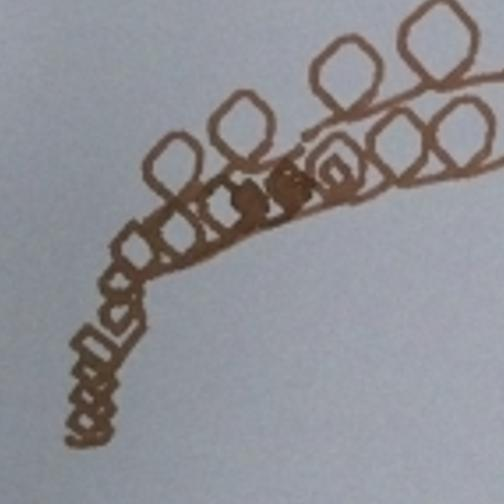

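{"fn": "move", "kwargs": {"target": [[0,0,0,0,0,0,1,-0.0040,0,0.113819,0,0.066323,0.183034,-1],[0,0,0,0,0,0,1,-0.0040,0,0.123819,0,0.076323,0.193034,-1],[0,0,0,0,0,0,1,-0.0040,0,0.102719,0,0.057683,0.187194,-1],[0,0,0,0,0,0,1,-0.0158,0,0.102719,0,0.057683,0.187194,-1]], "speed": [0.5,0.1,0.15,0.12]}}

{"fn": "move", "kwargs": {"target": [[0,0,0,0,0,0,1,0,0,-0.004706,0,-0.006551,-0.002714,-1],[0,0,0,0,0,0,1,0,0,0.016394,0,0.012089,-0.005718,-1],[0,0,0,0,0,0,1,0,0,0.019839,0,0.016885,-0.007846,-1],[0,0,0,0,0,0,1,0,0,0.024701,0,0.023655,0.001366,-1],[0,0,0,0,0,0,1,0,0,0.028146,0,0.028451,0.003494,-1],[0,0,0,0,0,0,1,0,0,0.007046,0,0.009811,0.006498,-1],[0,0,0,0,0,0,1,0,0,0.003601,0,0.005015,0.008626,-1],[0,0,0,0,0,0,1,0,0,-0.001261,0,-0.001755,-0.000586,-1],[0,0,0,0,0,0,1,0,0,-0.005315,0,-0.007406,-0.007884,-1],[0,0,0,0,0,0,1,0,0,0.015785,0,0.011234,-0.011546,-1],[0,0,0,0,0,0,1,0,0,0.019991,0,0.017089,-0.014144,-1],[0,0,0,0,0,0,1,0,0,0.025919,0,0.025343,-0.004932,-1],[0,0,0,0,0,0,1,0,0,0.030125,0,0.031198,-0.002334,-1],[0,0,0,0,0,0,1,0,0,0.009025,0,0.012558,0.001328,-1],[0,0,0,0,0,0,1,0,0,0.004819,0,0.006703,0.003926,-1]], "speed": [0.04,0.08,0.025,0.04,0.025,0.08,0.025,0.04,0.04,0.08,0.025,0.04,0.025,0.08,0.025], "blend": [0.002,0.002,0.002,0.002,0.002,0.002,0.002,0.002,0.002,0.002,0.002,0.002,0.002,0.002,0]}}

{"fn": "move", "kwargs": {"target": [[0,0,0,0,0,0,1,0,0,-0.005928,0,-0.008254,-0.009212,-1],[0,0,0,0,0,0,1,0,0,-0.007475,0,-0.010421,-0.016632,-1],[0,0,0,0,0,0,1,0.0118,0,-0.007475,0,-0.010421,-0.016632,-1]], "speed": [0.04,0.04,0.3], "blend": [0.002,0,0]}}

{"fn": "move", "kwargs": {"target": [[0,0,0,0,0,0,1,0,0,0.002275,0,-0.003624,0.047801,-1],[0,0,0,0,0,0,1,0,0,0.012275,0,0.006376,0.057801,-1],[0,0,0,0,0,0,1,0,0,-0.008725,0,-0.012264,0.051956,-1],[0,0,0,0,0,0,1,-0.0118,0,-0.008725,0,-0.012264,0.051956,-1]], "speed": [0.3,0.1,0.15,0.12]}}

{"fn": "move", "kwargs": {"target": [[0,0,0,0,0,0,1,0,0,-0.007974,0,-0.010884,-0.002862,-1],[0,0,0,0,0,0,1,0,0,0.012826,0,0.007756,-0.005688,-1],[0,0,0,0,0,0,1,0,0,0.015846,0,0.011846,-0.007685,-1],[0,0,0,0,0,0,1,0,0,0.020122,0,0.017646,0.001715,-1],[0,0,0,0,0,0,1,0,0,0.023142,0,0.021736,0.003712,-1],[0,0,0,0,0,0,1,0,0,0.002342,0,0.003096,0.006538,-1],[0,0,0,0,0,0,1,0,0,-0.000678,0,-0.000994,0.008535,-1],[0,0,0,0,0,0,1,0,0,-0.004954,0,-0.006794,-0.000865,-1],[0,0,0,0,0,0,1,0,0,-0.014558,0,-0.020089,-0.005332,-1],[0,0,0,0,0,0,1,0,0,0.006242,0,-0.001449,-0.008158,-1],[0,0,0,0,0,0,1,0,0,0.009262,0,0.002641,-0.010155,-1],[0,0,0,0,0,0,1,0,0,0.013538,0,0.008441,-0.000755,-1],[0,0,0,0,0,0,1,0,0,0.016558,0,0.012531,0.001242,-1],[0,0,0,0,0,0,1,0,0,-0.004242,0,-0.006109,0.004068,-1],[0,0,0,0,0,0,1,0,0,-0.007262,0,-0.010199,0.006065,-1]], "speed": [0.04,0.08,0.025,0.04,0.025,0.08,0.025,0.04,0.04,0.08,0.025,0.04,0.025,0.08,0.025], "blend": [0.002,0.002,0.002,0.002,0.002,0.002,0.002,0.002,0.002,0.002,0.002,0.002,0.002,0.002,0]}}

{"fn": "move", "kwargs": {"target": [[0,0,0,0,0,0,1,0,0,-0.004276,0,-0.0058,-0.0094,-1],[0,0,0,0,0,0,1,0,0,-0.01396,0,-0.01901,-0.013917,-1],[0,0,0,0,0,0,1,0,0,0.00684,0,-0.00037,-0.016743,-1],[0,0,0,0,0,0,1,0,0,0.00986,0,0.00372,-0.01874,-1],[0,0,0,0,0,0,1,0,0,0.014136,0,0.00952,-0.00934,-1],[0,0,0,0,0,0,1,0,0,0.017156,0,0.01361,-0.007343,-1],[0,0,0,0,0,0,1,0,0,-0.003644,0,-0.00503,-0.004517,-1],[0,0,0,0,0,0,1,0,0,-0.006664,0,-0.00912,-0.00252,-1],[0,0,0,0,0,0,1,0,0,-0.01094,0,-0.01492,-0.01192,-1],[0,0,0,0,0,0,1,0,0,-0.020484,0,-0.028053,-0.016485,-1],[0,0,0,0,0,0,1,0,0,0.000316,0,-0.009413,-0.019311,-1],[0,0,0,0,0,0,1,0,0,0.003336,0,-0.005323,-0.021308,-1],[0,0,0,0,0,0,1,0,0,0.007612,0,0.000477,-0.011908,-1],[0,0,0,0,0,0,1,0,0,0.010632,0,0.004567,-0.009911,-1],[0,0,0,0,0,0,1,0,0,-0.010168,0,-0.014073,-0.007085,-1]], "speed": [0.04,0.04,0.08,0.025,0.04,0.025,0.08,0.025,0.04,0.04,0.08,0.025,0.04,0.025,0.08], "blend": [0.002,0.002,0.002,0.002,0.002,0.002,0.002,0.002,0.002,0.002,0.002,0.002,0.002,0.002,0]}}

{"fn": "move", "kwargs": {"target": [[0,0,0,0,0,0,1,0,0,-0.00302,0,-0.00409,0.001997,-1],[0,0,0,0,0,0,1,0,0,-0.007296,0,-0.00989,-0.007403,-1],[0,0,0,0,0,0,1,0,0,-0.017356,0,-0.02368,-0.012238,-1],[0,0,0,0,0,0,1,0,0,0.003444,0,-0.00504,-0.015064,-1],[0,0,0,0,0,0,1,0,0,0.006464,0,-0.00095,-0.017061,-1],[0,0,0,0,0,0,1,0,0,0.01074,0,0.00485,-0.007661,-1],[0,0,0,0,0,0,1,0,0,0.01376,0,0.00894,-0.005664,-1],[0,0,0,0,0,0,1,0,0,-0.00704,0,-0.0097,-0.002838,-1],[0,0,0,0,0,0,1,0,0,-0.01006,0,-0.01379,-0.000841,-1],[0,0,0,0,0,0,1,0,0,-0.014336,0,-0.01959,-0.010241,-1],[0,0,0,0,0,0,1,0,0,-0.02427,0,-0.033284,-0.015135,-1],[0,0,0,0,0,0,1,0,0,-0.00347,0,-0.014644,-0.017961,-1],[0,0,0,0,0,0,1,0,0,-0.00045,0,-0.010554,-0.019958,-1],[0,0,0,0,0,0,1,0,0,0.003826,0,-0.004754,-0.010558,-1],[0,0,0,0,0,0,1,0,0,0.006846,0,-0.000664,-0.008561,-1]], "speed": [0.025,0.04,0.04,0.08,0.025,0.04,0.025,0.08,0.025,0.04,0.04,0.08,0.025,0.04,0.025], "blend": [0.002,0.002,0.002,0.002,0.002,0.002,0.002,0.002,0.002,0.002,0.002,0.002,0.002,0.002,0]}}

{"fn": "move", "kwargs": {"target": [[0,0,0,0,0,0,1,0,0,-0.0208,0,-0.01864,0.002826,-1],[0,0,0,0,0,0,1,0,0,-0.02382,0,-0.02273,0.004823,-1],[0,0,0,0,0,0,1,0,0,-0.028096,0,-0.02853,-0.004577,-1],[0,0,0,0,0,0,1,0,0,-0.037918,0,-0.042137,-0.009538,-1],[0,0,0,0,0,0,1,0,0,-0.017118,0,-0.023497,-0.012364,-1],[0,0,0,0,0,0,1,0,0,-0.014098,0,-0.019407,-0.014361,-1],[0,0,0,0,0,0,1,0,0,-0.009822,0,-0.013607,-0.004961,-1],[0,0,0,0,0,0,1,0,0,-0.006802,0,-0.009517,-0.002964,-1],[0,0,0,0,0,0,1,0,0,-0.027602,0,-0.028157,-0.000138,-1],[0,0,0,0,0,0,1,0,0,-0.030622,0,-0.032247,0.001859,-1],[0,0,0,0,0,0,1,0,0,-0.034898,0,-0.038047,-0.007541,-1],[0,0,0,0,0,0,1,0,0,-0.043695,0,-0.050104,-0.012093,-1],[0,0,0,0,0,0,1,0,0,-0.022895,0,-0.031464,-0.014919,-1],[0,0,0,0,0,0,1,0,0,-0.019875,0,-0.027374,-0.016916,-1],[0,0,0,0,0,0,1,0,0,-0.015599,0,-0.021574,-0.007516,-1]], "speed": [0.08,0.025,0.04,0.04,0.08,0.025,0.04,0.025,0.08,0.025,0.04,0.04,0.08,0.025,0.04], "blend": [0.002,0.002,0.002,0.002,0.002,0.002,0.002,0.002,0.002,0.002,0.002,0.002,0.002,0.002,0]}}

{"fn": "move", "kwargs": {"target": [[0,0,0,0,0,0,1,0,0,0.00302,0,0.00409,0.001997,-1],[0,0,0,0,0,0,1,0,0,-0.01778,0,-0.01455,0.004823,-1],[0,0,0,0,0,0,1,0,0,-0.0208,0,-0.01864,0.00682,-1],[0,0,0,0,0,0,1,0,0,-0.025076,0,-0.02444,-0.00258,-1],[0,0,0,0,0,0,1,0,0,-0.030574,0,-0.03208,-0.00449,-1],[0,0,0,0,0,0,1,0,0,-0.011845,0,-0.014702,0.005902,-1],[0,0,0,0,0,0,1,0,0,0.0198,0,0.027634,0.018179,-1],[0,0,0,0,0,0,1,0,0,0.052872,0,0.073053,0.028324,-1],[0,0,0,0,0,0,1,0,0,0.055868,0,0.077229,0.020051,-1],[0,0,0,0,0,0,1,0,0,0.059093,0,0.081729,0.018026,-1],[0,0,0,0,0,0,1,0,0,0.037993,0,0.063089,0.015158,-1],[0,0,0,0,0,0,1,0,0,0.034768,0,0.058589,0.013133,-1],[0,0,0,0,0,0,1,0,0,0.030202,0,0.052217,0.022373,-1],[0,0,0,0,0,0,1,0,0,0.026977,0,0.047717,0.024398,-1],[0,0,0,0,0,0,1,0,0,0.048077,0,0.066357,0.027266,-1]], "speed": [0.025,0.08,0.025,0.04,0.05,0.08,0.08,0.08,0.04,0.025,0.08,0.025,0.04,0.025,0.08], "blend": [0.002,0.002,0.002,0.002,0.002,0.002,0.003,0.002,0.002,0.002,0.002,0.002,0.002,0.002,0]}}

{"fn": "move", "kwargs": {"target": [[0,0,0,0,0,0,1,0,0,0.003225,0,0.0045,0.002025,-1],[0,0,0,0,0,0,1,0,0,0.007791,0,0.010872,-0.007215,-1],[0,0,0,0,0,0,1,0,0,0.012343,0,0.017215,-0.012607,-1],[0,0,0,0,0,0,1,0,0,0.015388,0,0.021463,-0.014519,-1],[0,0,0,0,0,0,1,0,0,-0.005712,0,0.002823,-0.017225,-1],[0,0,0,0,0,0,1,0,0,-0.008757,0,-0.001425,-0.019137,-1],[0,0,0,0,0,0,1,0,0,-0.013065,0,-0.007437,-0.009897,-1],[0,0,0,0,0,0,1,0,0,-0.01611,0,-0.011685,-0.007985,-1],[0,0,0,0,0,0,1,0,0,0.00499,0,0.006955,-0.005279,-1],[0,0,0,0,0,0,1,0,0,0.008035,0,0.011203,-0.003367,-1],[0,0,0,0,0,0,1,0,0,0.012343,0,0.017215,-0.012607,-1],[0,0,0,0,0,0,1,0,0,0.014016,0,0.019557,-0.018412,-1],[0,0,0,0,0,0,1,0,0,0.017061,0,0.023805,-0.020324,-1],[0,0,0,0,0,0,1,0,0,-0.004039,0,0.005165,-0.02303,-1],[0,0,0,0,0,0,1,0,0,-0.007084,0,0.000917,-0.024942,-1]], "speed": [0.025,0.04,0.04,0.025,0.08,0.025,0.04,0.025,0.08,0.025,0.04,0.04,0.025,0.08,0.025], "blend": [0.002,0.002,0.002,0.002,0.002,0.002,0.002,0.002,0.002,0.002,0.002,0.002,0.002,0.002,0]}}

{"fn": "move", "kwargs": {"target": [[0,0,0,0,0,0,1,0,0,-0.004308,0,-0.006012,0.00924,-1],[0,0,0,0,0,0,1,0,0,-0.007353,0,-0.01026,0.011152,-1],[0,0,0,0,0,0,1,0,0,0.013747,0,0.00838,0.013858,-1],[0,0,0,0,0,0,1,0,0,0.016792,0,0.012628,0.01577,-1],[0,0,0,0,0,0,1,0,0,0.0211,0,0.01864,0.00653,-1],[0,0,0,0,0,0,1,0.0118,0,0.0211,0,0.01864,0.00653,-1]], "speed": [0.04,0.025,0.08,0.025,0.04,0.3], "blend": [0.002,0.002,0.002,0.002,0,0]}}

{"fn": "move", "kwargs": {"target": [0,0,0,0,0,0,1,0.004,0,-0.11,0,-0.05,-0.2,-1], "speed": 0.6, "cameras": ["cam_above"]}}

{"fn": "zoom_image", "kwargs": {"camera": "cam_above", "region": [220, 250, 320, 350]}}

Scene clock: 539.37 s.
left_arm: end_effector_position=(+0.3943, +0.3350, +0.1104) grip_measured=+1.000 grip_effort_nm=0.00 end_effector_quat_wxyz=(+0.619, -0.015, +0.785, -0.003) | right_arm: end_effector_position=(+0.3610, +0.1153, +0.0611) grip_measured=-0.804 grip_effort_nm=-1.03 end_effector_quat_wxyz=(+0.490, -0.364, +0.756, +0.236)
Joint positions: left_arm=[1.014 -0.037 1.582 -0.053 0.332 -0.05 0.094] | right_arm=[0.57 -0.004 2.175 -0.009 1.183 0.904 0.009]
Joint torques (N m): left_arm=[1.66 0.03 -6.53 -0.03 5.39 -0.02] | right_arm=[1.5 -0.03 -12.1 0.01 4.97 -0.61]
Heat: left arm: 44 °C; right arm: 47 °C.
Joint targets: left_arm=[1.021 -0.037 1.573 -0.053 0.341 -0.050] | right_arm=[0.558 -0.006 2.135 -0.009 1.176 0.897]
move: off_target (right_arm); right_arm: the shoulder is farthest, 0.040 rad from its target

Scene clock: 547.13 s.
left_arm: end_effector_position=(+0.3943, +0.3350, +0.1104) grip_measured=+1.000 grip_effort_nm=0.00 end_effector_quat_wxyz=(+0.619, -0.015, +0.785, -0.003) | right_arm: end_effector_position=(+0.3657, +0.1162, +0.0612) grip_measured=-0.804 grip_effort_nm=-1.03 end_effector_quat_wxyz=(+0.491, -0.362, +0.757, +0.235)
Joint positions: left_arm=[1.014 -0.037 1.582 -0.053 0.332 -0.05 0.094] | right_arm=[0.563 -0.004 2.185 -0.009 1.201 0.898 0.009]
Joint torques (N m): left_arm=[1.68 0.05 -6.41 -0.03 5.39 -0.05] | right_arm=[1.56 -0.03 -12.12 0.01 4.78 0.61]
Heat: left arm: 44 °C; right arm: 46 °C.
Joint targets: left_arm=[1.021 -0.037 1.573 -0.053 0.341 -0.050] | right_arm=[0.558 -0.006 2.146 -0.009 1.191 0.906]
move: off_target (right_arm); right_arm: the shoulder is farthest, 0.039 rad from its target

Scene clock: 549.37 s.
left_arm: end_effector_position=(+0.3943, +0.3350, +0.1104) grip_measured=+1.000 grip_effort_nm=0.00 end_effector_quat_wxyz=(+0.619, -0.015, +0.785, -0.003) | right_arm: end_effector_position=(+0.3769, +0.1079, +0.0760) grip_measured=-0.804 grip_effort_nm=-1.03 end_effector_quat_wxyz=(+0.516, -0.346, +0.746, +0.239)
Joint positions: left_arm=[1.014 -0.037 1.582 -0.053 0.332 -0.05 0.094] | right_arm=[0.628 -0.004 2.168 -0.009 1.178 0.875 0.009]
Joint torques (N m): left_arm=[1.67 0.02 -6.42 -0.08 5.24 -0.03] | right_arm=[1.88 -0.02 -12.01 0.01 4.79 -0.54]
Heat: left arm: 44 °C; right arm: 46 °C.
Joint targets: left_arm=[1.021 -0.037 1.573 -0.053 0.341 -0.050] | right_arm=[0.658 -0.006 2.129 -0.009 1.168 0.869]
move: off_target (right_arm); right_arm: the shoulder is farthest, 0.039 rad from its target

Scene clock: 552.90 s.
left_arm: end_effector_position=(+0.3943, +0.3350, +0.1104) grip_measured=+1.000 grip_effort_nm=0.00 end_effector_quat_wxyz=(+0.619, -0.015, +0.785, -0.003) | right_arm: end_effector_position=(+0.3150, +0.1387, +0.0608) grip_measured=-0.804 grip_effort_nm=-1.03 end_effector_quat_wxyz=(+0.475, -0.399, +0.742, +0.255)
Joint positions: left_arm=[1.014 -0.037 1.582 -0.053 0.332 -0.05 0.094] | right_arm=[0.569 -0.004 2.149 -0.011 1.148 0.991 0.009]
Joint torques (N m): left_arm=[1.66 0.07 -6.43 -0.04 5.18 0.01] | right_arm=[1.5 -0.02 -11.82 0.02 4.96 -0.61]
Heat: left arm: 44 °C; right arm: 46 °C.
Joint targets: left_arm=[1.021 -0.037 1.573 -0.053 0.341 -0.050] | right_arm=[0.558 -0.006 2.110 -0.009 1.141 0.984]
move: off_target (right_arm); right_arm: the shoulder is farthest, 0.039 rad from its target

Scene clock: 560.60 s.
left_arm: end_effector_position=(+0.3943, +0.3350, +0.1104) grip_measured=+1.000 grip_effort_nm=0.00 end_effector_quat_wxyz=(+0.619, -0.015, +0.785, -0.003) | right_arm: end_effector_position=(+0.3122, +0.1342, +0.0606) grip_measured=-0.804 grip_effort_nm=-1.03 end_effector_quat_wxyz=(+0.471, -0.400, +0.744, +0.254)
Joint positions: left_arm=[1.014 -0.037 1.582 -0.053 0.332 -0.05 0.094] | right_arm=[0.563 -0.004 2.132 -0.011 1.128 0.991 0.009]
Joint torques (N m): left_arm=[1.67 0.04 -6.48 -0.09 5.24 -0.06] | right_arm=[1.55 -0.02 -11.66 0.02 4.71 0.58]
Heat: left arm: 44 °C; right arm: 46 °C.
Joint targets: left_arm=[1.021 -0.037 1.573 -0.053 0.341 -0.050] | right_arm=[0.559 -0.006 2.093 -0.009 1.118 0.998]
move: off_target (right_arm); right_arm: the shoulder is farthest, 0.038 rad from its target

Scene clock: 568.53 s.
left_arm: end_effector_position=(+0.3943, +0.3350, +0.1104) grip_measured=+1.000 grip_effort_nm=0.00 end_effector_quat_wxyz=(+0.619, -0.015, +0.785, -0.003) | right_arm: end_effector_position=(+0.3151, +0.1224, +0.0603) grip_measured=-0.804 grip_effort_nm=-1.03 end_effector_quat_wxyz=(+0.470, -0.395, +0.750, +0.248)
Joint positions: left_arm=[1.014 -0.037 1.582 -0.053 0.332 -0.05 0.094] | right_arm=[0.562 -0.004 2.107 -0.011 1.094 0.975 0.009]
Joint torques (N m): left_arm=[1.6 0.04 -6.42 -0.02 5.2 -0.09] | right_arm=[1.56 -0.03 -11.3 0.02 4.82 0.61]
Heat: left arm: 44 °C; right arm: 46 °C.
Joint targets: left_arm=[1.021 -0.037 1.573 -0.053 0.341 -0.050] | right_arm=[0.558 -0.006 2.071 -0.009 1.086 0.982]
move: off_target (right_arm); right_arm: the shoulder is farthest, 0.037 rad from its target

Scene clock: 576.33 s.
left_arm: end_effector_position=(+0.3943, +0.3350, +0.1104) grip_measured=+1.000 grip_effort_nm=0.00 end_effector_quat_wxyz=(+0.619, -0.015, +0.785, -0.003) | right_arm: end_effector_position=(+0.3185, +0.1078, +0.0597) grip_measured=-0.804 grip_effort_nm=-1.03 end_effector_quat_wxyz=(+0.468, -0.388, +0.756, +0.241)
Joint positions: left_arm=[1.014 -0.037 1.582 -0.053 0.332 -0.05 0.094] | right_arm=[0.562 -0.004 2.077 -0.011 1.054 0.955 0.009]
Joint torques (N m): left_arm=[1.66 0.05 -6.39 -0.03 5.33 -0.12] | right_arm=[1.55 -0.03 -7.68 0.02 8.32 0.69]
Heat: left arm: 44 °C; right arm: 46 °C.
Joint targets: left_arm=[1.021 -0.037 1.573 -0.053 0.341 -0.050] | right_arm=[0.558 -0.006 2.086 -0.009 1.085 0.963]
move: done

Scene clock: 584.27 s.
left_arm: end_effector_position=(+0.3943, +0.3350, +0.1104) grip_measured=+1.000 grip_effort_nm=0.00 end_effector_quat_wxyz=(+0.619, -0.015, +0.785, -0.003) | right_arm: end_effector_position=(+0.3178, +0.0937, +0.0591) grip_measured=-0.804 grip_effort_nm=-1.03 end_effector_quat_wxyz=(+0.465, -0.384, +0.762, +0.235)
Joint positions: left_arm=[1.014 -0.037 1.582 -0.053 0.332 -0.05 0.094] | right_arm=[0.562 -0.004 2.042 -0.011 1.006 0.94 0.009]
Joint torques (N m): left_arm=[1.67 0.02 -6.41 -0.04 5.39 -0.02] | right_arm=[1.55 -0.03 -7.36 0.03 8.2 0.5]
Heat: left arm: 44 °C; right arm: 46 °C.
Joint targets: left_arm=[1.021 -0.037 1.573 -0.053 0.341 -0.050] | right_arm=[0.558 -0.006 2.051 -0.009 1.037 0.946]
move: done

Scene clock: 592.97 s.
left_arm: end_effector_position=(+0.3943, +0.3350, +0.1104) grip_measured=+1.000 grip_effort_nm=0.00 end_effector_quat_wxyz=(+0.619, -0.015, +0.785, -0.003) | right_arm: end_effector_position=(+0.3116, +0.1422, +0.0606) grip_measured=-0.804 grip_effort_nm=-1.03 end_effector_quat_wxyz=(+0.473, -0.402, +0.741, +0.257)
Joint positions: left_arm=[1.014 -0.037 1.582 -0.053 0.332 -0.05 0.094] | right_arm=[0.562 -0.004 2.151 -0.011 1.155 1 0.009]
Joint torques (N m): left_arm=[1.68 0.05 -6.49 -0.04 5.31 -0.09] | right_arm=[1.57 -0.02 -8.36 0.02 8.28 0.59]
Heat: left arm: 44 °C; right arm: 46 °C.
Joint targets: left_arm=[1.021 -0.037 1.573 -0.053 0.341 -0.050] | right_arm=[0.559 -0.006 2.158 -0.009 1.184 1.007]
move: done

Scene clock: 599.90 s.
left_arm: end_effector_position=(+0.3943, +0.3350, +0.1104) grip_measured=+1.000 grip_effort_nm=0.00 end_effector_quat_wxyz=(+0.619, -0.015, +0.785, -0.003) | right_arm: end_effector_position=(+0.3370, +0.1368, +0.0611) grip_measured=-0.804 grip_effort_nm=-1.03 end_effector_quat_wxyz=(+0.482, -0.385, +0.746, +0.249)
Joint positions: left_arm=[1.014 -0.037 1.582 -0.053 0.332 -0.05 0.094] | right_arm=[0.562 -0.004 2.182 -0.011 1.197 0.958 0.009]
Joint torques (N m): left_arm=[1.67 0.05 -6.45 -0.06 5.15 -0.2] | right_arm=[1.58 -0.02 -12.08 0.02 4.75 -0.61]
Heat: left arm: 44 °C; right arm: 46 °C.
Joint targets: left_arm=[1.021 -0.037 1.573 -0.053 0.341 -0.050] | right_arm=[0.558 -0.006 2.142 -0.009 1.187 0.951]
move: off_target (right_arm); right_arm: the shoulder is farthest, 0.039 rad from its target

Scene clock: 603.57 s.
left_arm: end_effector_position=(+0.3943, +0.3350, +0.1104) grip_measured=+1.000 grip_effort_nm=0.00 end_effector_quat_wxyz=(+0.619, -0.015, +0.785, -0.003) | right_arm: end_effector_position=(+0.3339, +0.1463, +0.0750) grip_measured=-0.804 grip_effort_nm=-1.03 end_effector_quat_wxyz=(+0.504, -0.382, +0.728, +0.265)
Joint positions: left_arm=[1.014 -0.037 1.582 -0.053 0.332 -0.05 0.094] | right_arm=[0.628 -0.004 2.184 -0.011 1.196 0.972 0.009]
Joint torques (N m): left_arm=[1.66 0.05 -6.5 0.01 5.31 -0.03] | right_arm=[1.88 -0.03 -8.69 0.02 8.59 -0.54]
Heat: left arm: 44 °C; right arm: 46 °C.
Joint targets: left_arm=[1.021 -0.037 1.573 -0.053 0.341 -0.050] | right_arm=[0.658 -0.006 2.189 -0.009 1.228 0.966]
move: done

Scene clock: 604.93 s.
left_arm: end_effector_position=(+0.3943, +0.3350, +0.1104) grip_measured=+1.000 grip_effort_nm=0.00 end_effector_quat_wxyz=(+0.619, -0.015, +0.785, -0.003) | right_arm: end_effector_position=(+0.5010, -0.0607, +0.1691) grip_measured=-0.804 grip_effort_nm=-1.03 end_effector_quat_wxyz=(+0.619, -0.193, +0.745, +0.158)
Joint positions: left_arm=[1.014 -0.037 1.582 -0.053 0.332 -0.05 0.094] | right_arm=[0.669 -0.004 1.979 -0.004 1.124 0.515 0.009]
Joint torques (N m): left_arm=[1.66 0.04 -6.43 -0.03 5.18 -0.08] | right_arm=[1.89 -0.02 -10.8 -0.04 5.5 0.55]
Heat: left arm: 44 °C; right arm: 46 °C.
Joint targets: left_arm=[1.021 -0.037 1.573 -0.053 0.341 -0.050] | right_arm=[0.692 -0.006 1.945 -0.009 1.117 0.521]
move: done

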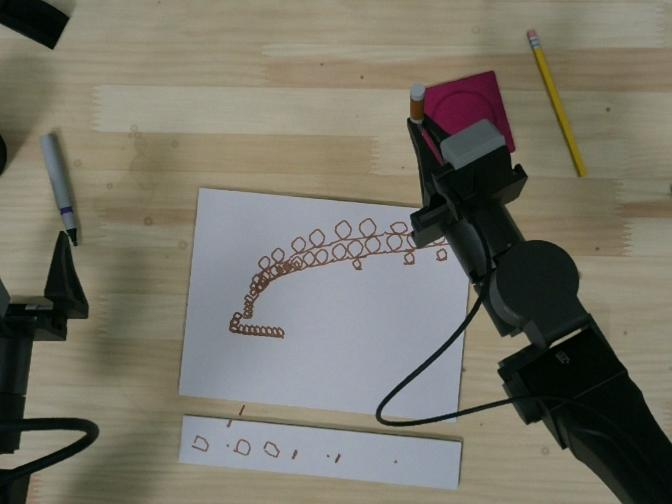

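Scaled by 5.040 from the camera's image (finer frame: 960x720).

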